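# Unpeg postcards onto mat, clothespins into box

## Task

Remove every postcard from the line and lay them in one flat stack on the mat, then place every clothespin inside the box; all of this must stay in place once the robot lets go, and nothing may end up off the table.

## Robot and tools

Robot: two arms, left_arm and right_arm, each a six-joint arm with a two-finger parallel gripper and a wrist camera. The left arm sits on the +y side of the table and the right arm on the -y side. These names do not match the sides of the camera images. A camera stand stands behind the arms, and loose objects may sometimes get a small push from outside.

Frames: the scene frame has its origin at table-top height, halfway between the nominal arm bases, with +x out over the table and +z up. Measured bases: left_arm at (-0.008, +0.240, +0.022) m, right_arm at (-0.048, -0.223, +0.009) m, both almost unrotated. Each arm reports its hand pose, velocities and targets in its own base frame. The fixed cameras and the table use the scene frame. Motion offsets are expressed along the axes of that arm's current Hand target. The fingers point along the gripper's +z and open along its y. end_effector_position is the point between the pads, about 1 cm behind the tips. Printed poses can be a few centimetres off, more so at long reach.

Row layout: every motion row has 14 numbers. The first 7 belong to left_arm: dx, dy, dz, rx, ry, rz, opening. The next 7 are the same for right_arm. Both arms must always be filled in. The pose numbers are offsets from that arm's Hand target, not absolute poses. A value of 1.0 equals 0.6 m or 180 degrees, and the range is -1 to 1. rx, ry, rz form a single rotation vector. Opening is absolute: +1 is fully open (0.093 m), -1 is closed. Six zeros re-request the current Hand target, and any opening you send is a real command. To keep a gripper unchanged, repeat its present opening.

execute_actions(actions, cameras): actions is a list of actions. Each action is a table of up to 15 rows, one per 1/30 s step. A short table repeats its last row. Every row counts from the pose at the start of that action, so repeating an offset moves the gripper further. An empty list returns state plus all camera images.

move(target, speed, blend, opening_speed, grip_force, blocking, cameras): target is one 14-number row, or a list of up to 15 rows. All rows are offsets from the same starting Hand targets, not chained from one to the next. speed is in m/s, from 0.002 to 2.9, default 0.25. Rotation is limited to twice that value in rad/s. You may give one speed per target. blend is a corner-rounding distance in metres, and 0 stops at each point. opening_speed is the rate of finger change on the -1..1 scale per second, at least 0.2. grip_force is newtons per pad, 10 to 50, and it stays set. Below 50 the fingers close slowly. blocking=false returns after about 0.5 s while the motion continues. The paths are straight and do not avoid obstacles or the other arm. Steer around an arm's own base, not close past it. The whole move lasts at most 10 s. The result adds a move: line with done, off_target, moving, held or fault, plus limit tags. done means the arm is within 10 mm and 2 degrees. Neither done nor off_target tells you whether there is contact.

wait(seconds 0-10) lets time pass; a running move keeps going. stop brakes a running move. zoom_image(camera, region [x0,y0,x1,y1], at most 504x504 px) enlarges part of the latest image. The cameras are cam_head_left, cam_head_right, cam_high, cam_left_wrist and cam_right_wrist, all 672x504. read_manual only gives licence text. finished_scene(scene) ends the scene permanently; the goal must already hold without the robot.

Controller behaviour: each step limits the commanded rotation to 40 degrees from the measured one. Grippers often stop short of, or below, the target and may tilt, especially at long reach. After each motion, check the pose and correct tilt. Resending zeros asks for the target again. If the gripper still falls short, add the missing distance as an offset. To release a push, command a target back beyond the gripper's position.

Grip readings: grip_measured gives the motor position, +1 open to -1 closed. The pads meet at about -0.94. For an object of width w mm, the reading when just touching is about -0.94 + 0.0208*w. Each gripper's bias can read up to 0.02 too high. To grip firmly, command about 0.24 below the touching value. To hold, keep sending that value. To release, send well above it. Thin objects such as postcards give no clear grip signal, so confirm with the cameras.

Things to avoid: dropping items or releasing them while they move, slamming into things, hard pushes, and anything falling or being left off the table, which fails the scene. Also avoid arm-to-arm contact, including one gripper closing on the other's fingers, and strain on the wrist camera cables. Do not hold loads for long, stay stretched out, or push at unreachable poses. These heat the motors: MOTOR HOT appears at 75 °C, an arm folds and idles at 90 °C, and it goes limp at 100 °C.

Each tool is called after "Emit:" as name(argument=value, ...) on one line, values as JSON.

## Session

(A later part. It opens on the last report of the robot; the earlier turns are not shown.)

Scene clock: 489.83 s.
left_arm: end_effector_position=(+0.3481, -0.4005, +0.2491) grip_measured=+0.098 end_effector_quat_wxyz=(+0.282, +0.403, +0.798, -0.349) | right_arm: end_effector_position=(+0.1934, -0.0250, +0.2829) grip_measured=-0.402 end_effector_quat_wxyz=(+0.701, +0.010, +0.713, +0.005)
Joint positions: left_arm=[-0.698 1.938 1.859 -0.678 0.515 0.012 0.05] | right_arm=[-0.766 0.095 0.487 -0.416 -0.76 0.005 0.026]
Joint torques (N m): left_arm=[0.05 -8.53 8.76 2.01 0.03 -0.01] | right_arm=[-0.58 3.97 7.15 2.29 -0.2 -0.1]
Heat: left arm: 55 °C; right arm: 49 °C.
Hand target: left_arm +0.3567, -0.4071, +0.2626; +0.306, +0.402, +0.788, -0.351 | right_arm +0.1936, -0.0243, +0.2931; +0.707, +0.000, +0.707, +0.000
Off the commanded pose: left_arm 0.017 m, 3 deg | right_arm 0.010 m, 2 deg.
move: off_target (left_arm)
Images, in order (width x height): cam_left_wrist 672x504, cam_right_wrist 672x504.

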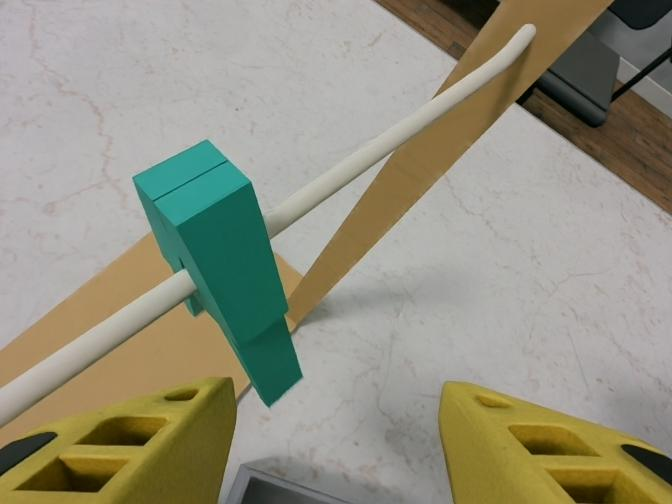

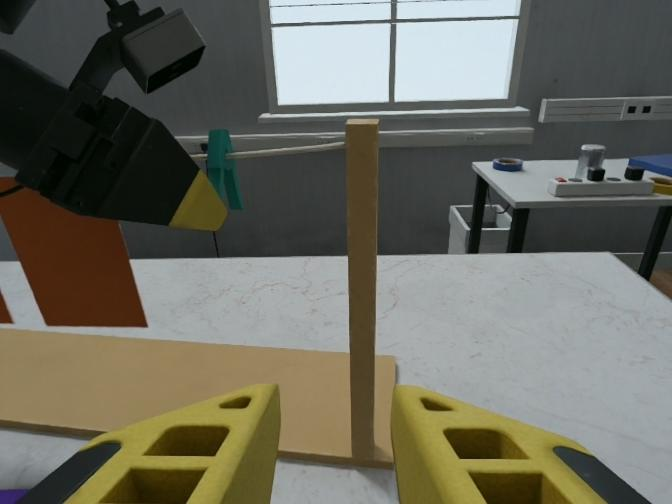

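Emit:
move(target=[[0,0,-0.12,0,0,0,0.1,0,0,0,0,0,0,-0.4],[-0.012,0.029,-0.11,0.0768,0.0346,0.0628,1,0,0,0,0,0,0,-0.4]], cameras=["cam_left_wrist","cam_right_wrist"])

Scene clock: 522.20 s.
left_arm: end_effector_position=(+0.3608, -0.3494, +0.2955) grip_measured=+1.000 end_effector_quat_wxyz=(+0.241, +0.526, +0.719, -0.385) | right_arm: end_effector_position=(+0.1934, -0.0250, +0.2829) grip_measured=-0.402 end_effector_quat_wxyz=(+0.701, +0.010, +0.713, +0.005)
Joint positions: left_arm=[-0.522 2.189 2.486 -1.327 0.817 0.502 0.093] | right_arm=[-0.766 0.095 0.487 -0.416 -0.76 0.005 0.026]
Joint torques (N m): left_arm=[0.54 -9.01 7.49 1.12 0.52 0.11] | right_arm=[-0.55 3.96 7.15 2.3 -0.2 -0.09]
Heat: left arm: 53 °C; right arm: 48 °C.
Hand target: left_arm +0.3617, -0.3499, +0.3000; +0.245, +0.530, +0.713, -0.389 | right_arm +0.1936, -0.0243, +0.2931; +0.707, +0.000, +0.707, +0.000
Off the commanded pose: left_arm 0.005 m, 1 deg | right_arm 0.010 m, 2 deg.
move: done
Images, in order (width x height): cam_left_wrist 672x504, cam_right_wrist 672x504.

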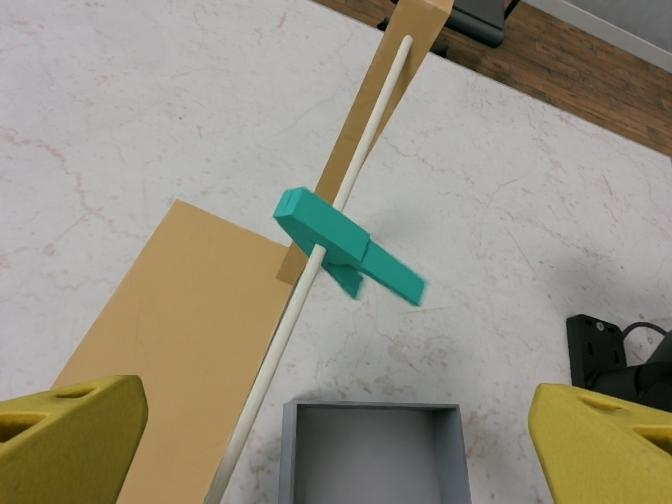

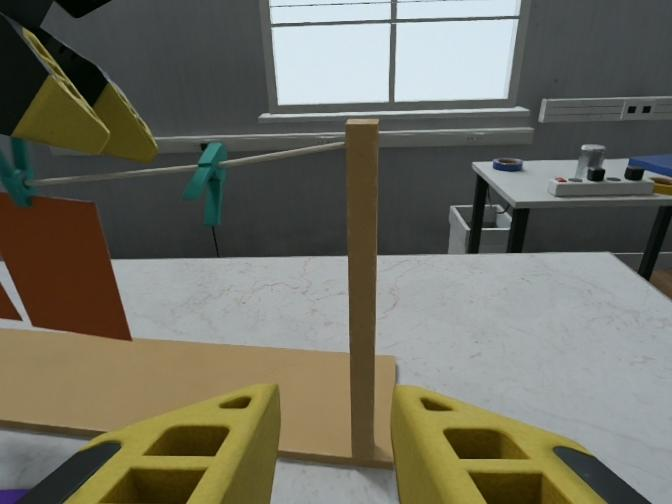

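Emit:
move(target=[[0,0,-0.2,0,0,0,1,0.06,0.08,0.02,0.16,-0.16,-0.481,0.3],[0.1,-0.3,-0.35,0,0,0,0.3,0.119,0.157,0.2235,0.16,-0.16,-0.481,0.3]], blend=[0.03,0], cameras=["all"])

Scene clock: 567.17 s.
left_arm: end_effector_position=(+0.1837, -0.1703, +0.4304) grip_measured=+0.302 end_effector_quat_wxyz=(+0.382, +0.463, +0.712, -0.365) | right_arm: end_effector_position=(+0.3284, +0.0686, +0.1946) grip_measured=+0.298 end_effector_quat_wxyz=(+0.540, -0.480, +0.434, -0.539)
Joint positions: left_arm=[-0.155 1.294 1.945 -1.571 0.981 0.642 0.06] | right_arm=[0.354 1.404 0.108 1.469 0.299 -1.672 0.06]
Joint torques (N m): left_arm=[0.8 -1.81 3.11 1.31 0.53 -0.05] | right_arm=[0.34 -2.39 5.74 3.38 -0.01 -0.04]
Heat: left arm: 53 °C; right arm: 48 °C.
Hand target: left_arm +0.1853, -0.1697, +0.4285; +0.246, +0.530, +0.713, -0.389 | right_arm +0.3278, +0.0698, +0.2218; +0.632, -0.316, +0.317, -0.632
Off the commanded pose: left_arm 0.003 m, 18 deg | right_arm 0.027 m, 28 deg.
joint sent to its limit (left arm) — joint 4 (wrist pitch), lower limit. The joint targets are off in orientation, not in position.
joint sent to its limit (right arm) — joint 4 (wrist pitch), upper limit. The joint targets are off in orientation, not in position.
move: off_target (left_arm, right_arm); target 2's new opening was sent with left_arm's hand 0.003 m and 18 deg from that target

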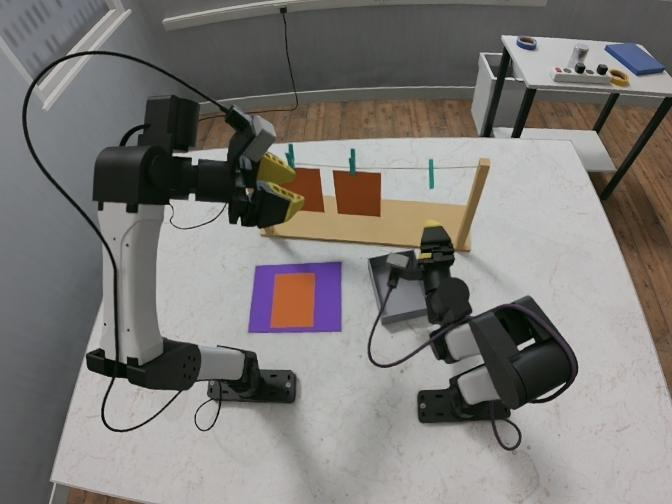

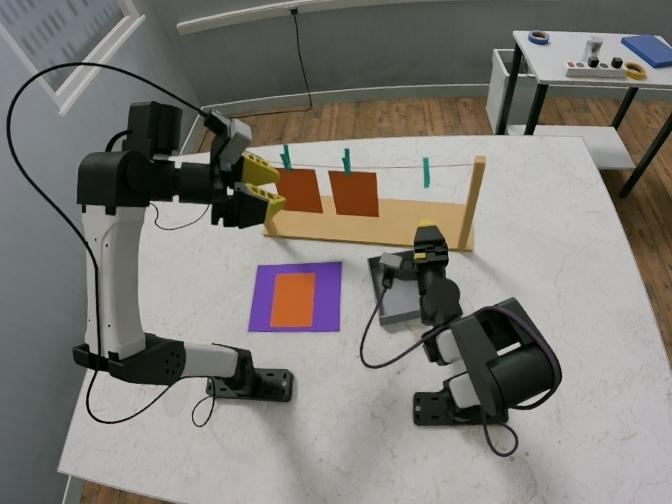

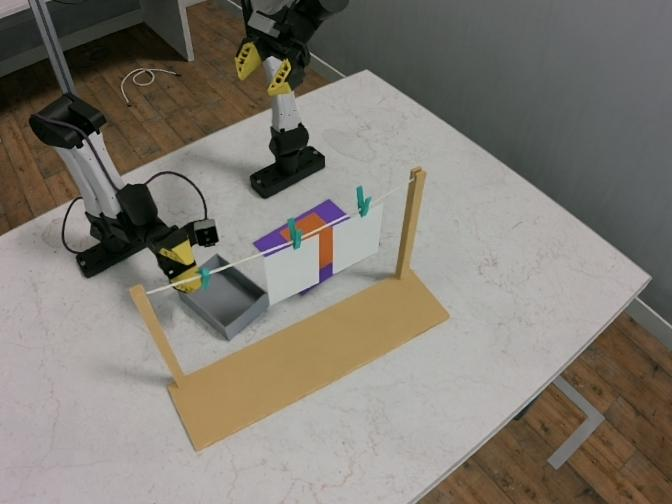

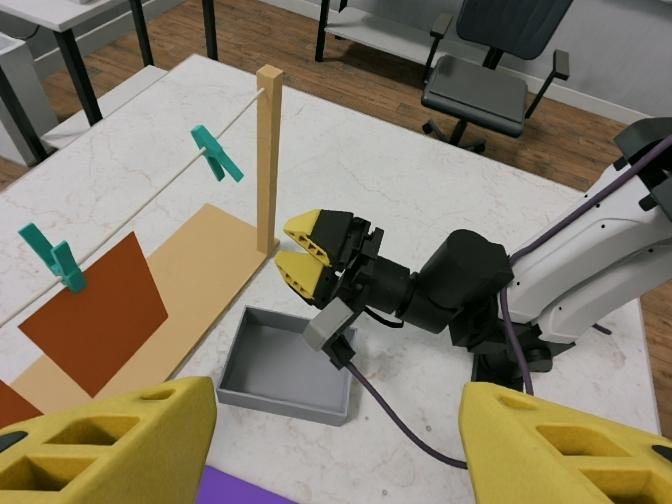

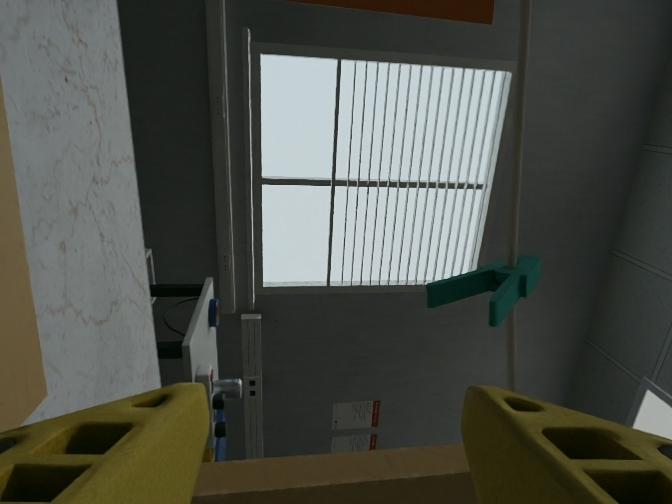

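Emit:
move(target=[0,0,0,0,0,0,0.3,0.007,-0.015,0.019,-0.0667,0,0,0.1], cameras=["cam_right_wrist","cam_left_wrist"])

Scene clock: 598.67 s.
left_arm: end_effector_position=(+0.1837, -0.1703, +0.4304) grip_measured=+0.302 end_effector_quat_wxyz=(+0.382, +0.463, +0.712, -0.365) | right_arm: end_effector_position=(+0.3331, +0.0675, +0.2044) grip_measured=+0.102 end_effector_quat_wxyz=(+0.542, -0.467, +0.433, -0.548)
Joint positions: left_arm=[-0.155 1.294 1.945 -1.571 0.981 0.642 0.06] | right_arm=[0.354 1.404 0.136 1.469 0.316 -1.677 0.05]
Joint torques (N m): left_arm=[0.81 -1.81 3.11 1.31 0.53 -0.05] | right_arm=[-0.21 -3.4 5.98 3.36 -0.01 -0.01]
Heat: left arm: 49 °C; right arm: 53 °C.
Hand target: left_arm +0.1853, -0.1697, +0.4285; +0.246, +0.530, +0.713, -0.389 | right_arm +0.3315, +0.0656, +0.2358; +0.596, -0.381, +0.381, -0.596
Off the commanded pose: left_arm 0.003 m, 18 deg | right_arm 0.032 m, 14 deg.
joint sent to its limit (left arm) — joint 4 (wrist pitch), lower limit. The joint targets are off in orientation, not in position.
joint sent to its limit (right arm) — joint 4 (wrist pitch), upper limit. The joint targets are off in orientation, not in position.
move: off_target (left_arm, right_arm)
Images, in order (width x height): cam_left_wrist 672x504, cam_right_wrist 672x504.

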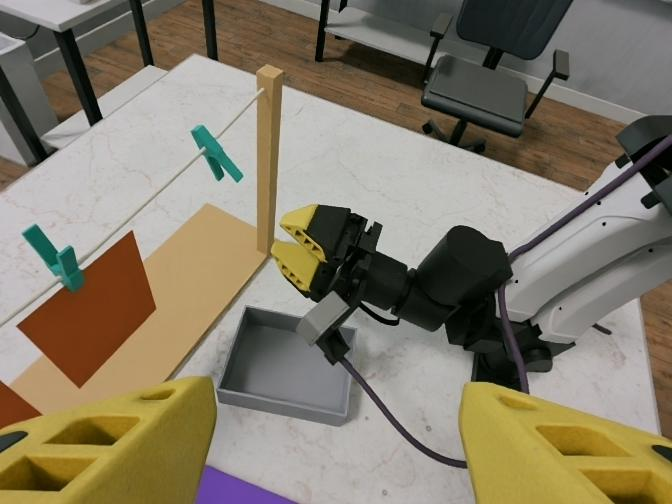

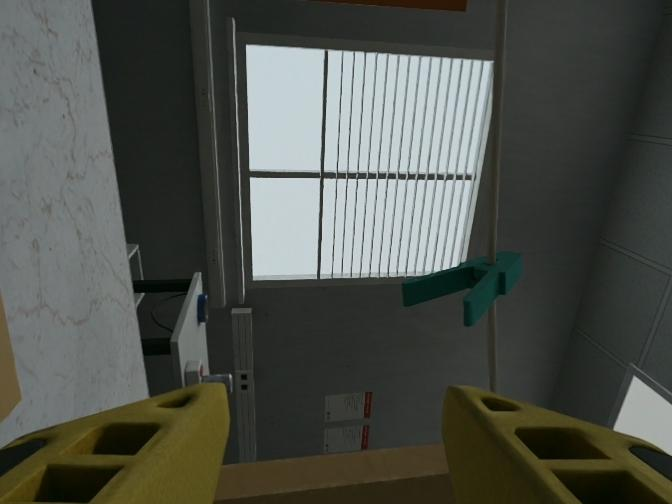

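Emit:
move(target=[0,0,0,0,0,0,0.3,0,-0.034,0.041,-0.075,0,0,0.1], cameras=["cam_right_wrist"])

Scene clock: 607.57 s.
left_arm: end_effector_position=(+0.1837, -0.1703, +0.4304) grip_measured=+0.302 end_effector_quat_wxyz=(+0.382, +0.463, +0.712, -0.365) | right_arm: end_effector_position=(+0.3446, +0.0680, +0.2455) grip_measured=+0.102 end_effector_quat_wxyz=(+0.532, -0.470, +0.451, -0.540)
Joint positions: left_arm=[-0.155 1.294 1.945 -1.571 0.981 0.642 0.06] | right_arm=[0.354 1.145 0.289 1.017 0.338 -1.652 0.05]
Joint torques (N m): left_arm=[0.81 -1.81 3.1 1.31 0.53 -0.05] | right_arm=[-0.49 -4.44 8.03 2.21 -0.01 0.12]
Heat: left arm: 49 °C; right arm: 54 °C.
Hand target: left_arm +0.1853, -0.1697, +0.4285; +0.246, +0.530, +0.713, -0.389 | right_arm +0.3452, +0.0656, +0.2647; +0.547, -0.448, +0.449, -0.547
Off the commanded pose: left_arm 0.003 m, 18 deg | right_arm 0.019 m, 3 deg.
joint sent to its limit (left arm) — joint 4 (wrist pitch), lower limit. The joint targets are off in orientation, not in position.
move: off_target (left_arm, right_arm)
Images, in order (width x height): cam_right_wrist 672x504.

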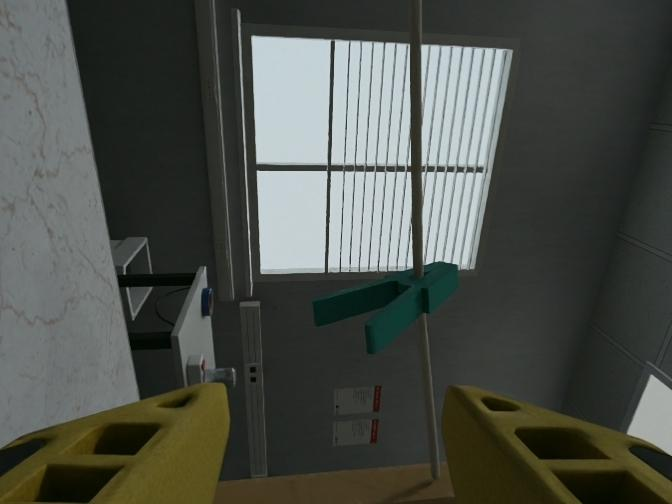

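Emit:
move(target=[0,0,0,0,0,0,0.3,0.002,-0.004,0.07,0,0,0,0.1], cameras=["cam_right_wrist","cam_left_wrist"], speed=0.1)

Scene clock: 615.10 s.
left_arm: end_effector_position=(+0.1837, -0.1703, +0.4304) grip_measured=+0.302 end_effector_quat_wxyz=(+0.382, +0.463, +0.712, -0.365) | right_arm: end_effector_position=(+0.3819, +0.0638, +0.2616) grip_measured=+0.102 end_effector_quat_wxyz=(+0.532, -0.462, +0.455, -0.544)
Joint positions: left_arm=[-0.155 1.294 1.945 -1.571 0.981 0.642 0.06] | right_arm=[0.291 1.283 0.435 1.015 0.291 -1.638 0.05]
Joint torques (N m): left_arm=[0.81 -1.81 3.11 1.31 0.53 -0.05] | right_arm=[-0.65 -3.04 7.99 2.42 -0.23 0.11]
Heat: left arm: 48 °C; right arm: 52 °C.
Hand target: left_arm +0.1853, -0.1697, +0.4285; +0.246, +0.530, +0.713, -0.389 | right_arm +0.3859, +0.0643, +0.2753; +0.547, -0.448, +0.449, -0.547
Off the commanded pose: left_arm 0.003 m, 18 deg | right_arm 0.014 m, 2 deg.
joint sent to its limit (left arm) — joint 4 (wrist pitch), lower limit. The joint targets are off in orientation, not in position.
move: off_target (left_arm, right_arm)
Images, in order (width x height): cam_left_wrist 672x504, cam_right_wrist 672x504.

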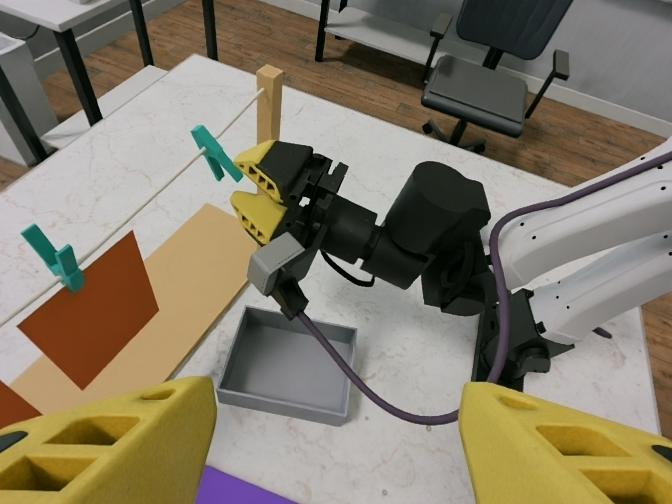

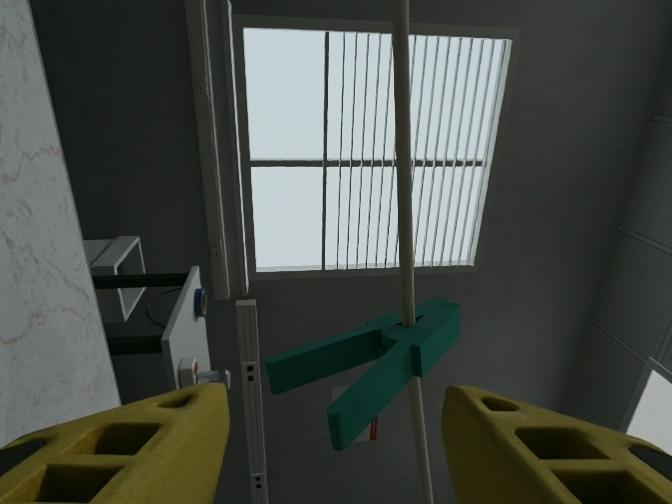

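Emit:
move(target=[[0,0,0,0,0,0,0.3,0,0.012,0.02,0,0,0,0.1],[0,0,0,0,0,0,0.3,0,0.012,0.02,0,0,0,-0.5]], cameras=["cam_right_wrist"], speed=0.1, opening_speed=0.5)

Scene clock: 623.40 s.
left_arm: end_effector_position=(+0.1837, -0.1703, +0.4304) grip_measured=+0.302 end_effector_quat_wxyz=(+0.382, +0.463, +0.712, -0.365) | right_arm: end_effector_position=(+0.3948, +0.0643, +0.2574) grip_measured=-0.498 end_effector_quat_wxyz=(+0.533, -0.462, +0.455, -0.544)
Joint positions: left_arm=[-0.155 1.294 1.945 -1.571 0.981 0.642 0.06] | right_arm=[0.276 1.358 0.465 1.059 0.275 -1.635 0.021]
Joint torques (N m): left_arm=[0.81 -1.81 3.1 1.32 0.53 -0.05] | right_arm=[-0.73 -3.44 7.88 2.43 -0.21 0.11]
Heat: left arm: 48 °C; right arm: 51 °C.
Hand target: left_arm +0.1853, -0.1697, +0.4285; +0.246, +0.530, +0.713, -0.389 | right_arm +0.3991, +0.0644, +0.2707; +0.547, -0.448, +0.449, -0.547
Off the commanded pose: left_arm 0.003 m, 18 deg | right_arm 0.014 m, 2 deg.
joint sent to its limit (left arm) — joint 4 (wrist pitch), lower limit. The joint targets are off in orientation, not in position.
move: off_target (left_arm, right_arm); target 2's new opening was sent with right_arm's hand 0.014 m and 3 deg from that target
Images, in order (width x height): cam_right_wrist 672x504.

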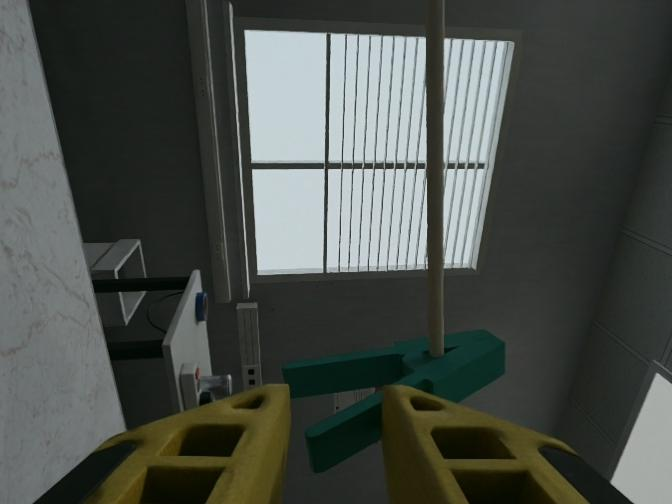

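Emit:
move(target=[0,0,0,0,0,0,0.3,0,0,0,0,0,0,-1], cameras=["cam_right_wrist","cam_left_wrist"], opening_speed=0.4)

Scene clock: 631.07 s.
left_arm: end_effector_position=(+0.1837, -0.1703, +0.4304) grip_measured=+0.302 end_effector_quat_wxyz=(+0.382, +0.463, +0.712, -0.365) | right_arm: end_effector_position=(+0.3940, +0.0647, +0.2679) grip_measured=-0.982 end_effector_quat_wxyz=(+0.545, -0.449, +0.447, -0.550)
Joint positions: left_arm=[-0.155 1.294 1.945 -1.571 0.981 0.642 0.06] | right_arm=[0.276 1.358 0.471 1.093 0.272 -1.635 0]
Joint torques (N m): left_arm=[0.81 -1.81 3.1 1.31 0.53 -0.05] | right_arm=[-0.73 -3.26 7.45 2.02 -0.18 0.12]
Heat: left arm: 48 °C; right arm: 50 °C.
Hand target: left_arm +0.1853, -0.1697, +0.4285; +0.246, +0.530, +0.713, -0.389 | right_arm +0.3991, +0.0643, +0.2706; +0.547, -0.448, +0.449, -0.547
Off the commanded pose: left_arm 0.003 m, 18 deg | right_arm 0.006 m, 1 deg.
joint sent to its limit (left arm) — joint 4 (wrist pitch), lower limit. The joint targets are off in orientation, not in position.
move: off_target (left_arm)
Images, in order (width x height): cam_left_wrist 672x504, cam_right_wrist 672x504.

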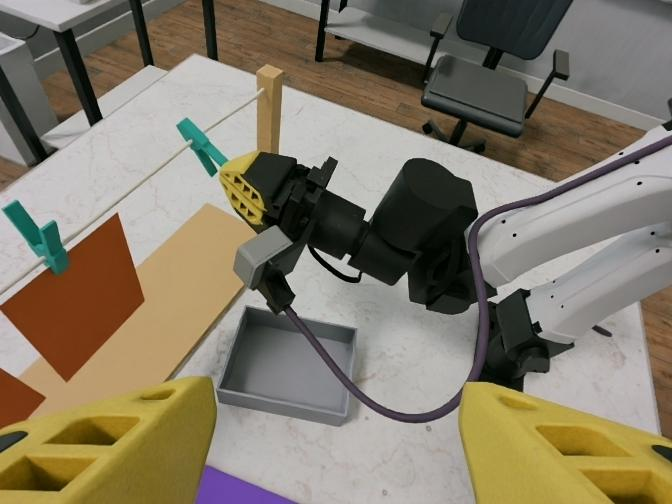

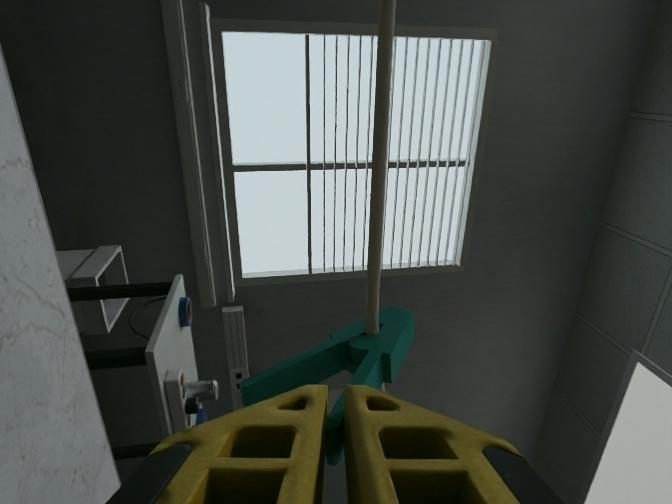

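Emit:
move(target=[[0,0,0,0,0,0,0.3,0,0,0,0,0,0,-0.6],[0,0,0,0,0,0,0.3,0,0,-0.06,0,0,0,-0.6],[0,0,0,0,0,0,0.3,0,0.008,-0.06,0,0,0,-0.05]], cameras=["cam_right_wrist"], speed=0.15)

Scene clock: 656.93 s.
left_arm: end_effector_position=(+0.1837, -0.1703, +0.4304) grip_measured=+0.302 end_effector_quat_wxyz=(+0.382, +0.463, +0.712, -0.365) | right_arm: end_effector_position=(+0.3660, +0.0637, +0.2575) grip_measured=-0.052 end_effector_quat_wxyz=(+0.543, -0.453, +0.450, -0.545)
Joint positions: left_arm=[-0.155 1.294 1.945 -1.571 0.981 0.642 0.06] | right_arm=[0.307 1.248 0.362 1.08 0.301 -1.634 0.043]
Joint torques (N m): left_arm=[0.81 -1.81 3.11 1.31 0.53 -0.05] | right_arm=[0.28 -3.02 5.2 2.41 -0.02 0.02]
Heat: left arm: 47 °C; right arm: 50 °C.
Hand target: left_arm +0.1853, -0.1697, +0.4285; +0.246, +0.530, +0.713, -0.389 | right_arm +0.3648, +0.0644, +0.2587; +0.547, -0.448, +0.449, -0.547
Off the commanded pose: left_arm 0.003 m, 18 deg | right_arm 0.002 m, 1 deg.
joint sent to its limit (left arm) — joint 4 (wrist pitch), lower limit. The joint targets are off in orientation, not in position.
move: off_target (left_arm)
Images, in order (width x height): cam_right_wrist 672x504.

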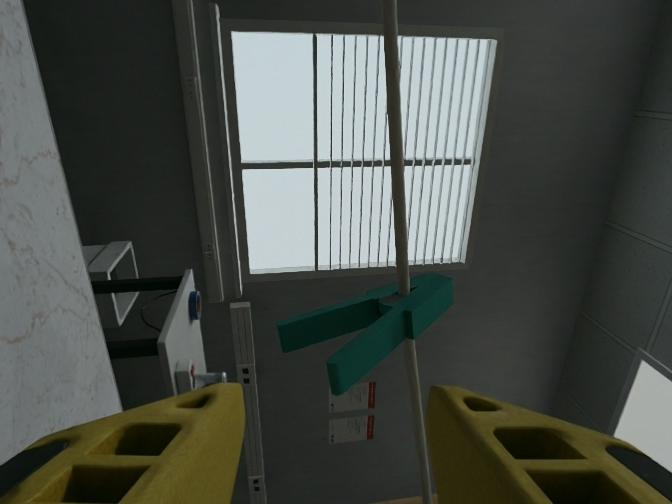

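Emit:
move(target=[0,0,0,0,0,0,0.3,0,-0.004,0.07,0,0,0,-0.05], cameras=["cam_right_wrist"], speed=0.1)

Scene clock: 681.57 s.
left_arm: end_effector_position=(+0.1837, -0.1703, +0.4304) grip_measured=+0.302 end_effector_quat_wxyz=(+0.382, +0.463, +0.712, -0.365) | right_arm: end_effector_position=(+0.4009, +0.0638, +0.2599) grip_measured=-0.052 end_effector_quat_wxyz=(+0.536, -0.457, +0.453, -0.547)
Joint positions: left_arm=[-0.155 1.294 1.945 -1.571 0.981 0.642 0.06] | right_arm=[0.269 1.39 0.485 1.086 0.27 -1.633 0.043]
Joint torques (N m): left_arm=[0.81 -1.81 3.11 1.31 0.53 -0.05] | right_arm=[-0.65 -3.67 7.73 2.25 -0.23 0.11]
Heat: left arm: 46 °C; right arm: 50 °C.
Hand target: left_arm +0.1853, -0.1697, +0.4285; +0.246, +0.530, +0.713, -0.389 | right_arm +0.4055, +0.0643, +0.2694; +0.547, -0.448, +0.449, -0.547
Off the commanded pose: left_arm 0.003 m, 18 deg | right_arm 0.011 m, 2 deg.
joint sent to its limit (left arm) — joint 4 (wrist pitch), lower limit. The joint targets are off in orientation, not in position.
move: off_target (left_arm, right_arm)
Images, in order (width x height): cam_right_wrist 672x504.

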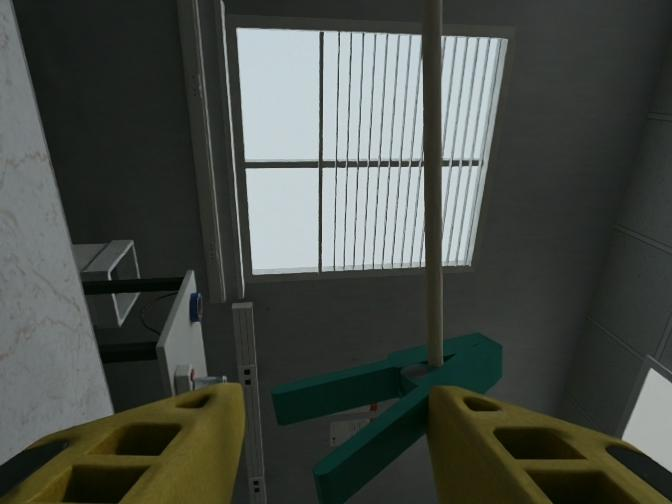

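Emit:
move(target=[0,0,0,0,0,0,0.3,0,0,0,0,0,0,-1], cameras=["cam_right_wrist"], opening_speed=0.4)

Scene clock: 691.80 s.
left_arm: end_effector_position=(+0.1837, -0.1703, +0.4304) grip_measured=+0.302 end_effector_quat_wxyz=(+0.382, +0.463, +0.712, -0.365) | right_arm: end_effector_position=(+0.3998, +0.0644, +0.2712) grip_measured=-0.982 end_effector_quat_wxyz=(+0.550, -0.443, +0.443, -0.553)
Joint positions: left_arm=[-0.155 1.294 1.945 -1.571 0.981 0.642 0.06] | right_arm=[0.269 1.39 0.49 1.124 0.265 -1.633 0]
Joint torques (N m): left_arm=[0.81 -1.81 3.11 1.32 0.53 -0.05] | right_arm=[-0.65 -3.56 7.27 1.82 -0.17 0.11]
Heat: left arm: 46 °C; right arm: 50 °C.
Hand target: left_arm +0.1853, -0.1697, +0.4285; +0.246, +0.530, +0.713, -0.389 | right_arm +0.4055, +0.0643, +0.2694; +0.547, -0.448, +0.449, -0.547
Off the commanded pose: left_arm 0.003 m, 18 deg | right_arm 0.006 m, 1 deg.
joint sent to its limit (left arm) — joint 4 (wrist pitch), lower limit. The joint targets are off in orientation, not in position.
move: off_target (left_arm)
Images, in order (width x height): cam_right_wrist 672x504.

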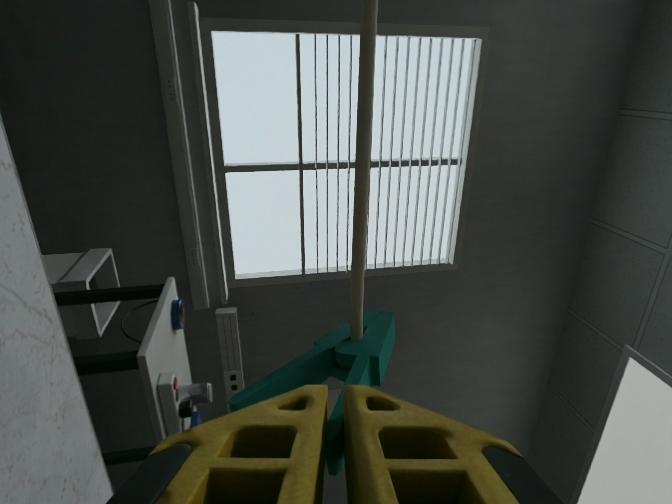

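Emit:
move(target=[[0,0,0,0,0,0,0.3,0,-0.015,-0.008,-0.139,0,0,-1],[0,0,0,0,0,0,0.3,0,-0.015,-0.008,-0.139,0,0,-0.7],[0,0,0,0,0,0,0.3,0,0.005,-0.06,-0.05,0,0,-0.7]], cameras=["cam_right_wrist"], speed=0.15)

Scene clock: 726.20 s.
left_arm: end_effector_position=(+0.1837, -0.1703, +0.4304) grip_measured=+0.302 end_effector_quat_wxyz=(+0.382, +0.463, +0.712, -0.365) | right_arm: end_effector_position=(+0.3713, +0.0626, +0.2573) grip_measured=-0.701 end_effector_quat_wxyz=(+0.506, -0.493, +0.494, -0.507)
Joint positions: left_arm=[-0.155 1.294 1.945 -1.571 0.981 0.642 0.06] | right_arm=[0.301 1.131 0.476 0.683 0.302 -1.578 0.012]
Joint torques (N m): left_arm=[0.81 -1.81 3.11 1.32 0.53 -0.05] | right_arm=[0.42 -2.91 5.93 2.49 0.02 -0.07]
Heat: left arm: 45 °C; right arm: 52 °C.
Hand target: left_arm +0.1853, -0.1697, +0.4285; +0.246, +0.530, +0.713, -0.389 | right_arm +0.3708, +0.0643, +0.2594; +0.510, -0.489, +0.490, -0.510
Off the commanded pose: left_arm 0.003 m, 18 deg | right_arm 0.003 m, 1 deg.
joint sent to its limit (left arm) — joint 4 (wrist pitch), lower limit. The joint targets are off in orientation, not in position.
move: off_target (left_arm); target 2's new opening was sent with right_arm's hand 0.008 m and 3 deg from that target
Images, in order (width x height): cam_right_wrist 672x504.

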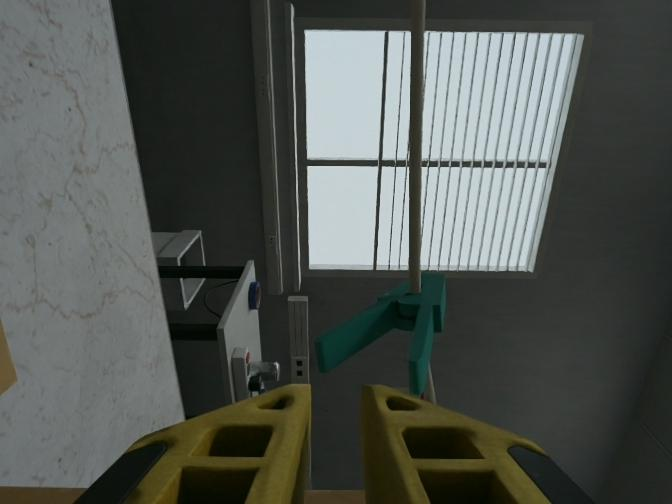

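Emit:
move(target=[[0,0,0,0,0,0,0.3,0,-0.035,0.0,0.067,0,0,0],[0,0,0,0,0,0,0.3,0,-0.042,0.067,0.067,0,0,0]], cameras=["cam_right_wrist"], speed=0.15)

Scene clock: 736.00 s.
left_arm: end_effector_position=(+0.1837, -0.1703, +0.4304) grip_measured=+0.302 end_effector_quat_wxyz=(+0.382, +0.463, +0.712, -0.365) | right_arm: end_effector_position=(+0.4062, +0.0640, +0.2732) grip_measured=-0.002 end_effector_quat_wxyz=(+0.545, -0.446, +0.442, -0.555)
Joint positions: left_arm=[-0.155 1.294 1.945 -1.571 0.981 0.642 0.06] | right_arm=[0.262 1.407 0.518 1.109 0.26 -1.643 0.045]
Joint torques (N m): left_arm=[0.81 -1.81 3.11 1.32 0.53 -0.05] | right_arm=[-0.62 -3.84 7.82 2.41 -0.21 0.09]
Heat: left arm: 45 °C; right arm: 51 °C.
Hand target: left_arm +0.1853, -0.1697, +0.4285; +0.246, +0.530, +0.713, -0.389 | right_arm +0.4099, +0.0643, +0.2862; +0.559, -0.433, +0.434, -0.559
Off the commanded pose: left_arm 0.003 m, 18 deg | right_arm 0.014 m, 2 deg.
joint sent to its limit (left arm) — joint 4 (wrist pitch), lower limit. The joint targets are off in orientation, not in position.
move: off_target (left_arm, right_arm)
Images, in order (width x height): cam_right_wrist 672x504.

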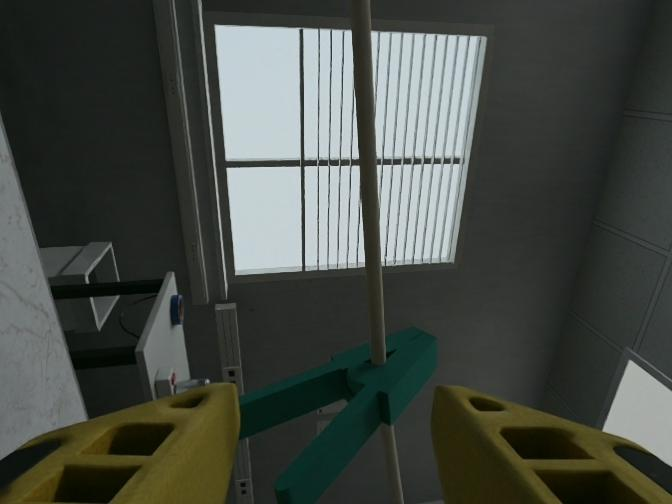

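Emit:
move(target=[[0,0,0,0,0,0,0.3,0,0,-0.03,0,0,0,0.1],[0,0,0,0,0,0,0.3,0,0.018,-0.03,0,0,0,0.1],[0,0,0,0,0,0,0.3,0,0.018,0.008,0,0,0,0.1]], cameras=["cam_right_wrist","cam_left_wrist"], speed=0.15)

Scene clock: 744.50 s.
left_arm: end_effector_position=(+0.1837, -0.1703, +0.4304) grip_measured=+0.302 end_effector_quat_wxyz=(+0.382, +0.463, +0.712, -0.365) | right_arm: end_effector_position=(+0.4129, +0.0644, +0.2675) grip_measured=+0.098 end_effector_quat_wxyz=(+0.548, -0.443, +0.439, -0.558)
Joint positions: left_arm=[-0.155 1.294 1.945 -1.571 0.981 0.642 0.06] | right_arm=[0.256 1.468 0.524 1.178 0.253 -1.643 0.05]
Joint torques (N m): left_arm=[0.81 -1.81 3.1 1.31 0.53 -0.05] | right_arm=[-0.7 -4.16 7.56 2.24 -0.25 0.11]
Heat: left arm: 45 °C; right arm: 51 °C.
Hand target: left_arm +0.1853, -0.1697, +0.4285; +0.246, +0.530, +0.713, -0.389 | right_arm +0.4173, +0.0644, +0.2770; +0.559, -0.433, +0.434, -0.559
Off the commanded pose: left_arm 0.003 m, 18 deg | right_arm 0.010 m, 2 deg.
joint sent to its limit (left arm) — joint 4 (wrist pitch), lower limit. The joint targets are off in orientation, not in position.
move: off_target (left_arm)
Images, in order (width x height): cam_left_wrist 672x504, cam_right_wrist 672x504.

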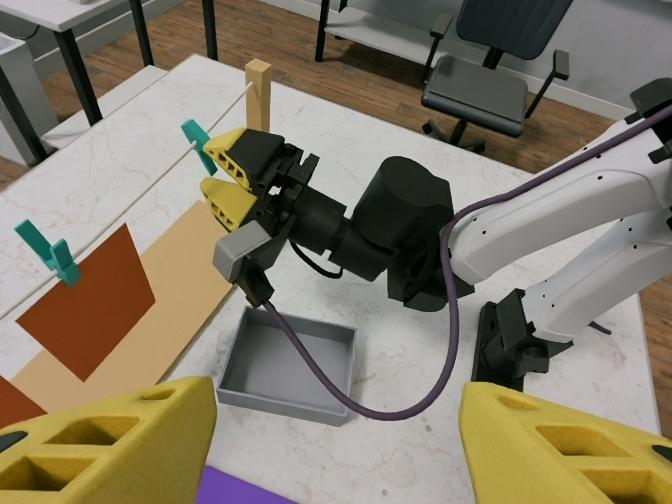

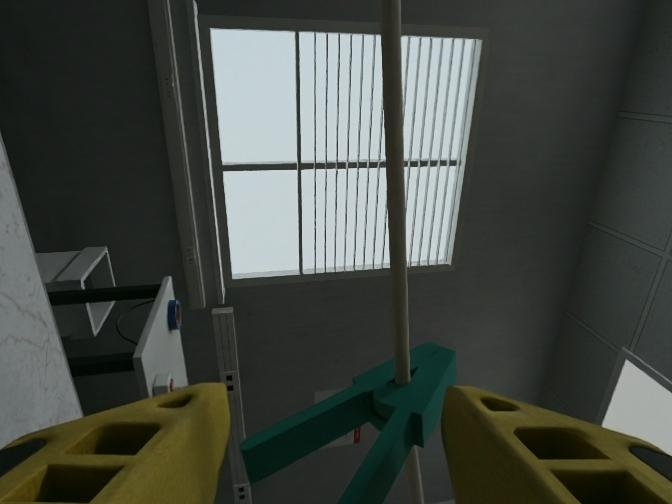

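Emit:
move(target=[0,0,0,0,0,0,0.3,0,0,0,0,0,0,-0.98], cameras=["cam_right_wrist","cam_left_wrist"], opening_speed=0.5)

Scene clock: 750.90 s.
left_arm: end_effector_position=(+0.1837, -0.1703, +0.4304) grip_measured=+0.302 end_effector_quat_wxyz=(+0.382, +0.463, +0.712, -0.365) | right_arm: end_effector_position=(+0.4119, +0.0648, +0.2793) grip_measured=-0.976 end_effector_quat_wxyz=(+0.561, -0.429, +0.429, -0.564)
Joint positions: left_arm=[-0.155 1.294 1.945 -1.571 0.981 0.642 0.06] | right_arm=[0.256 1.468 0.533 1.211 0.249 -1.643 0]
Joint torques (N m): left_arm=[0.81 -1.81 3.11 1.32 0.53 -0.05] | right_arm=[-0.69 -4.05 6.8 1.83 -0.17 0.11]
Heat: left arm: 45 °C; right arm: 51 °C.
Hand target: left_arm +0.1853, -0.1697, +0.4285; +0.246, +0.530, +0.713, -0.389 | right_arm +0.4172, +0.0643, +0.2770; +0.559, -0.433, +0.434, -0.559
Off the commanded pose: left_arm 0.003 m, 18 deg | right_arm 0.006 m, 1 deg.
joint sent to its limit (left arm) — joint 4 (wrist pitch), lower limit. The joint targets are off in orientation, not in position.
move: off_target (left_arm)
Images, in order (width x height): cam_left_wrist 672x504, cam_right_wrist 672x504.

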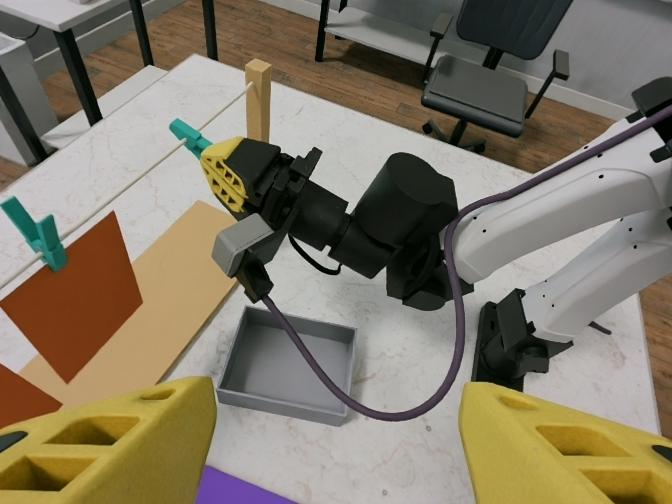

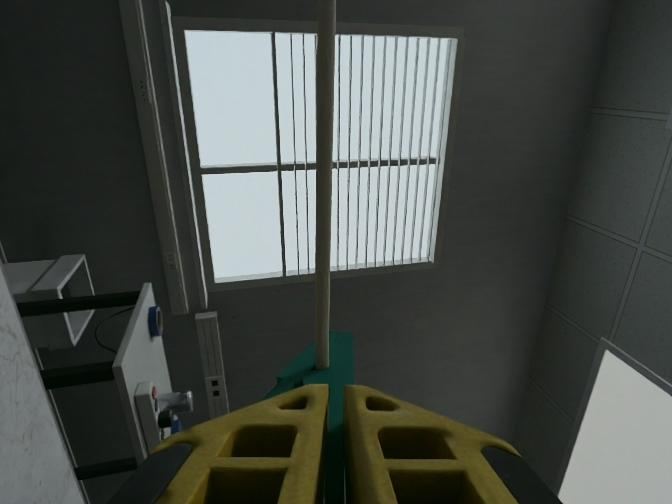

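Emit:
move(target=[0,0,0,0,0,0,0.3,0,0,-0.035,0,0,0,-0.98], cameras=["cam_right_wrist","cam_left_wrist"], speed=0.06)

Scene clock: 756.40 s.
left_arm: end_effector_position=(+0.1837, -0.1703, +0.4304) grip_measured=+0.302 end_effector_quat_wxyz=(+0.382, +0.463, +0.712, -0.365) | right_arm: end_effector_position=(+0.3999, +0.0651, +0.2748) grip_measured=-0.976 end_effector_quat_wxyz=(+0.562, -0.432, +0.428, -0.561)
Joint positions: left_arm=[-0.155 1.294 1.945 -1.571 0.981 0.642 0.06] | right_arm=[0.264 1.429 0.482 1.219 0.248 -1.643 0]
Joint torques (N m): left_arm=[0.81 -1.83 3.1 1.32 0.53 -0.05] | right_arm=[0.24 -5.82 4.36 1.94 0.07 0.05]
Heat: left arm: 45 °C; right arm: 51 °C.
Hand target: left_arm +0.1853, -0.1697, +0.4285; +0.246, +0.530, +0.713, -0.389 | right_arm +0.3969, +0.0643, +0.2717; +0.559, -0.433, +0.434, -0.559
Off the commanded pose: left_arm 0.003 m, 18 deg | right_arm 0.004 m, 1 deg.
joint sent to its limit (left arm) — joint 4 (wrist pitch), lower limit. The joint targets are off in orientation, not in position.
move: off_target (left_arm)
Images, in order (width x height): cam_left_wrist 672x504, cam_right_wrist 672x504.

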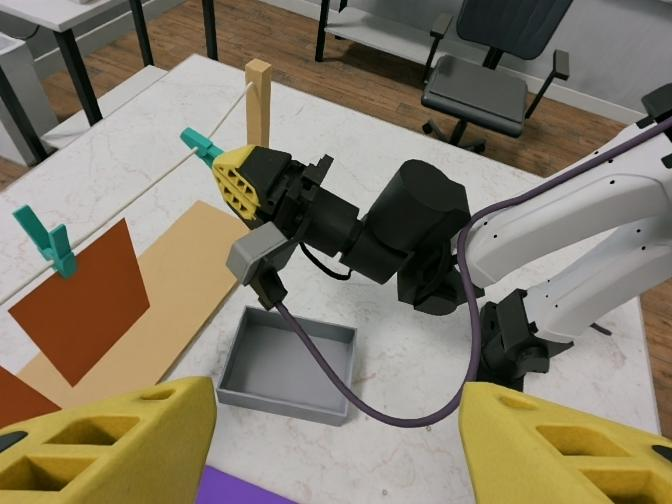

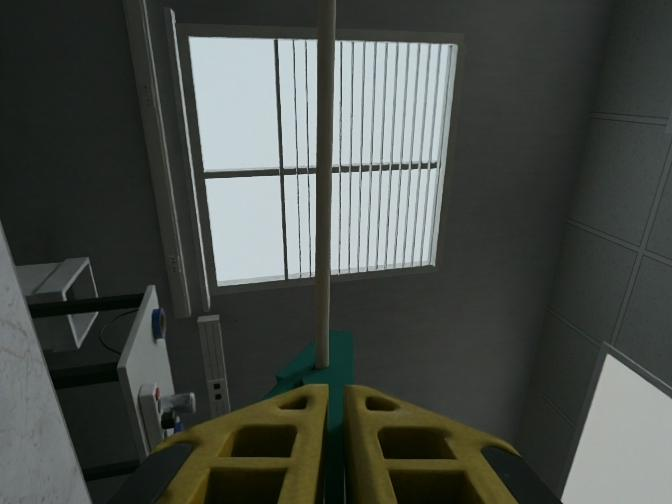

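Emit:
zoom_image(camera="cam_right_wrist", region=[200, 300, 450, 504])

Emit:
zoom_image(camera="cam_left_wrist", region=[150, 80, 330, 240])

Scaled by 2.016.

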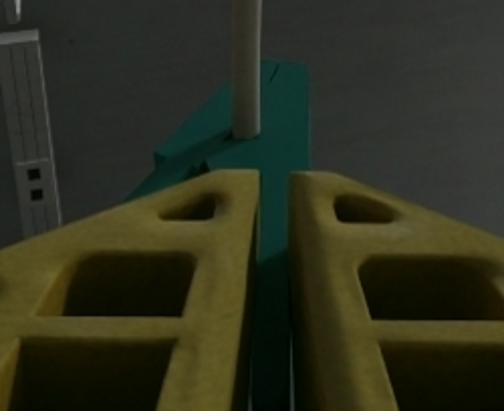

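Scaled by 2.800.

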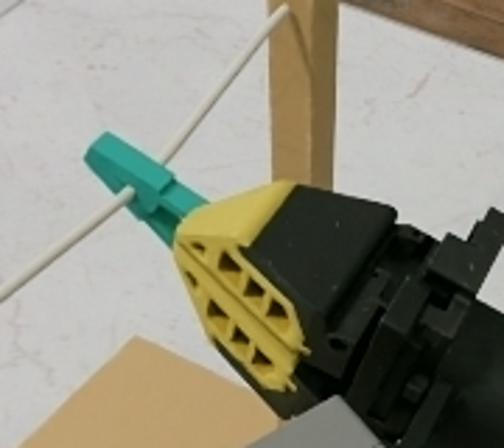

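Emit:
move(target=[[0,0,0,0,0,0,0.3,0,-0.01,0.02,-0.12,0,0,-0.98],[0,0,0,0,0,0,0.3,0,-0.01,0.02,-0.12,0,0,-0.65],[0,0,0,0,0,0,0.3,0,0.0,-0.055,-0.03,0,0,-0.65],[0,0,0,0,0,0,0.3,0.016,0.0,-0.055,0,0,0,0.1]], cameras=["cam_right_wrist"], speed=0.15)

Emit:
move(target=[0,0,0,0,0,0,0.3,0,0,0.09,0,0,0,0.1], cameras=["cam_right_wrist","cam_left_wrist"], speed=0.15)

Scene clock: 780.70 s.
left_arm: end_effector_position=(+0.1837, -0.1703, +0.4304) grip_measured=+0.302 end_effector_quat_wxyz=(+0.382, +0.463, +0.712, -0.365) | right_arm: end_effector_position=(+0.3651, +0.0555, +0.2622) grip_measured=+0.098 end_effector_quat_wxyz=(+0.555, -0.435, +0.439, -0.556)
Joint positions: left_arm=[-0.155 1.294 1.945 -1.571 0.981 0.642 0.06] | right_arm=[0.272 1.278 0.342 1.183 0.269 -1.634 0.05]
Joint torques (N m): left_arm=[0.81 -1.83 3.1 1.32 0.53 -0.05] | right_arm=[-0.65 -2.69 5.11 2.42 -0.22 -0.03]
Heat: left arm: 45 °C; right arm: 49 °C.
Hand target: left_arm +0.1853, -0.1697, +0.4285; +0.246, +0.530, +0.713, -0.389 | right_arm +0.3649, +0.0548, +0.2635; +0.559, -0.433, +0.434, -0.558
Off the commanded pose: left_arm 0.003 m, 18 deg | right_arm 0.002 m, 1 deg.
joint sent to its limit (left arm) — joint 4 (wrist pitch), lower limit. The joint targets are off in orientation, not in position.
move: off_target (left_arm)
Images, in order (width x height): cam_right_wrist 672x504.

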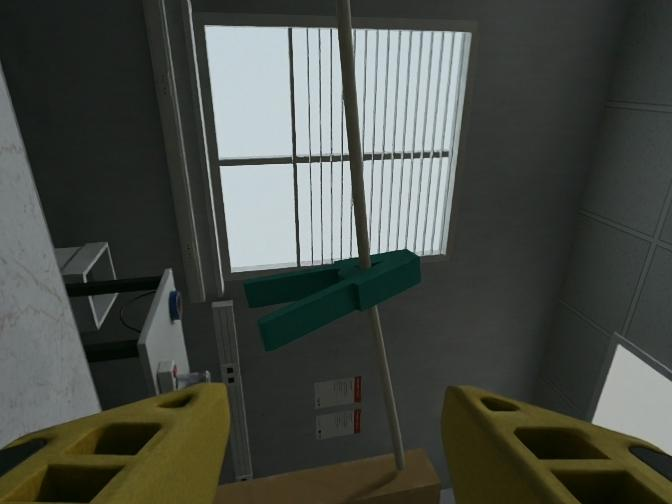

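Scene clock: 781.67 s.
left_arm: end_effector_position=(+0.1837, -0.1703, +0.4304) grip_measured=+0.302 end_effector_quat_wxyz=(+0.382, +0.463, +0.712, -0.365) | right_arm: end_effector_position=(+0.4128, +0.0546, +0.2690) grip_measured=+0.098 end_effector_quat_wxyz=(+0.550, -0.440, +0.438, -0.559)
Joint positions: left_arm=[-0.155 1.294 1.945 -1.571 0.981 0.642 0.06] | right_arm=[0.219 1.459 0.517 1.179 0.218 -1.634 0.05]
Joint torques (N m): left_arm=[0.81 -1.83 3.1 1.31 0.53 -0.05] | right_arm=[-0.66 -4.1 7.5 2.18 -0.24 0.11]
Heat: left arm: 45 °C; right arm: 49 °C.
Hand target: left_arm +0.1853, -0.1697, +0.4285; +0.246, +0.530, +0.713, -0.389 | right_arm +0.4172, +0.0548, +0.2770; +0.559, -0.433, +0.434, -0.558
Off the commanded pose: left_arm 0.003 m, 18 deg | right_arm 0.009 m, 1 deg.
joint sent to its limit (left arm) — joint 4 (wrist pitch), lower limit. The joint targets are off in orientation, not in position.
move: off_target (left_arm)
Images, in order (width x height): cam_left_wrist 672x504, cam_right_wrist 672x504.

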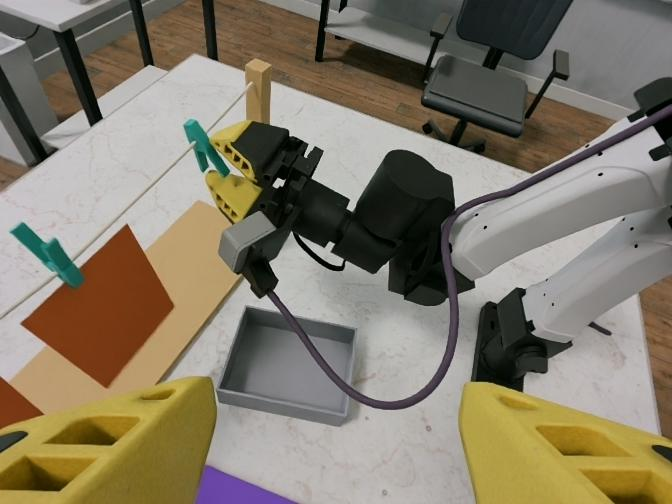

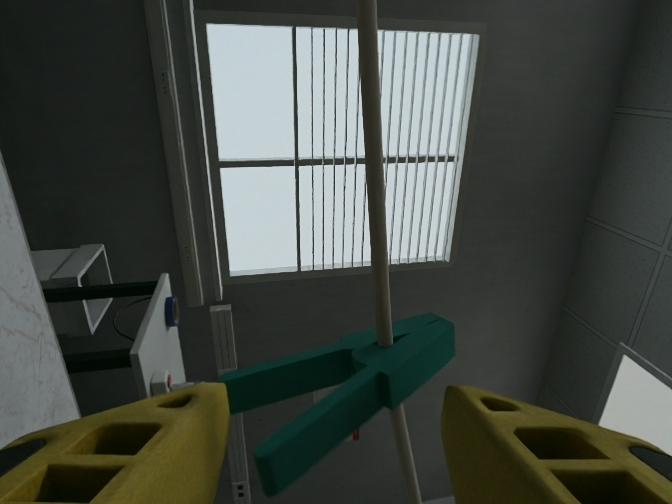

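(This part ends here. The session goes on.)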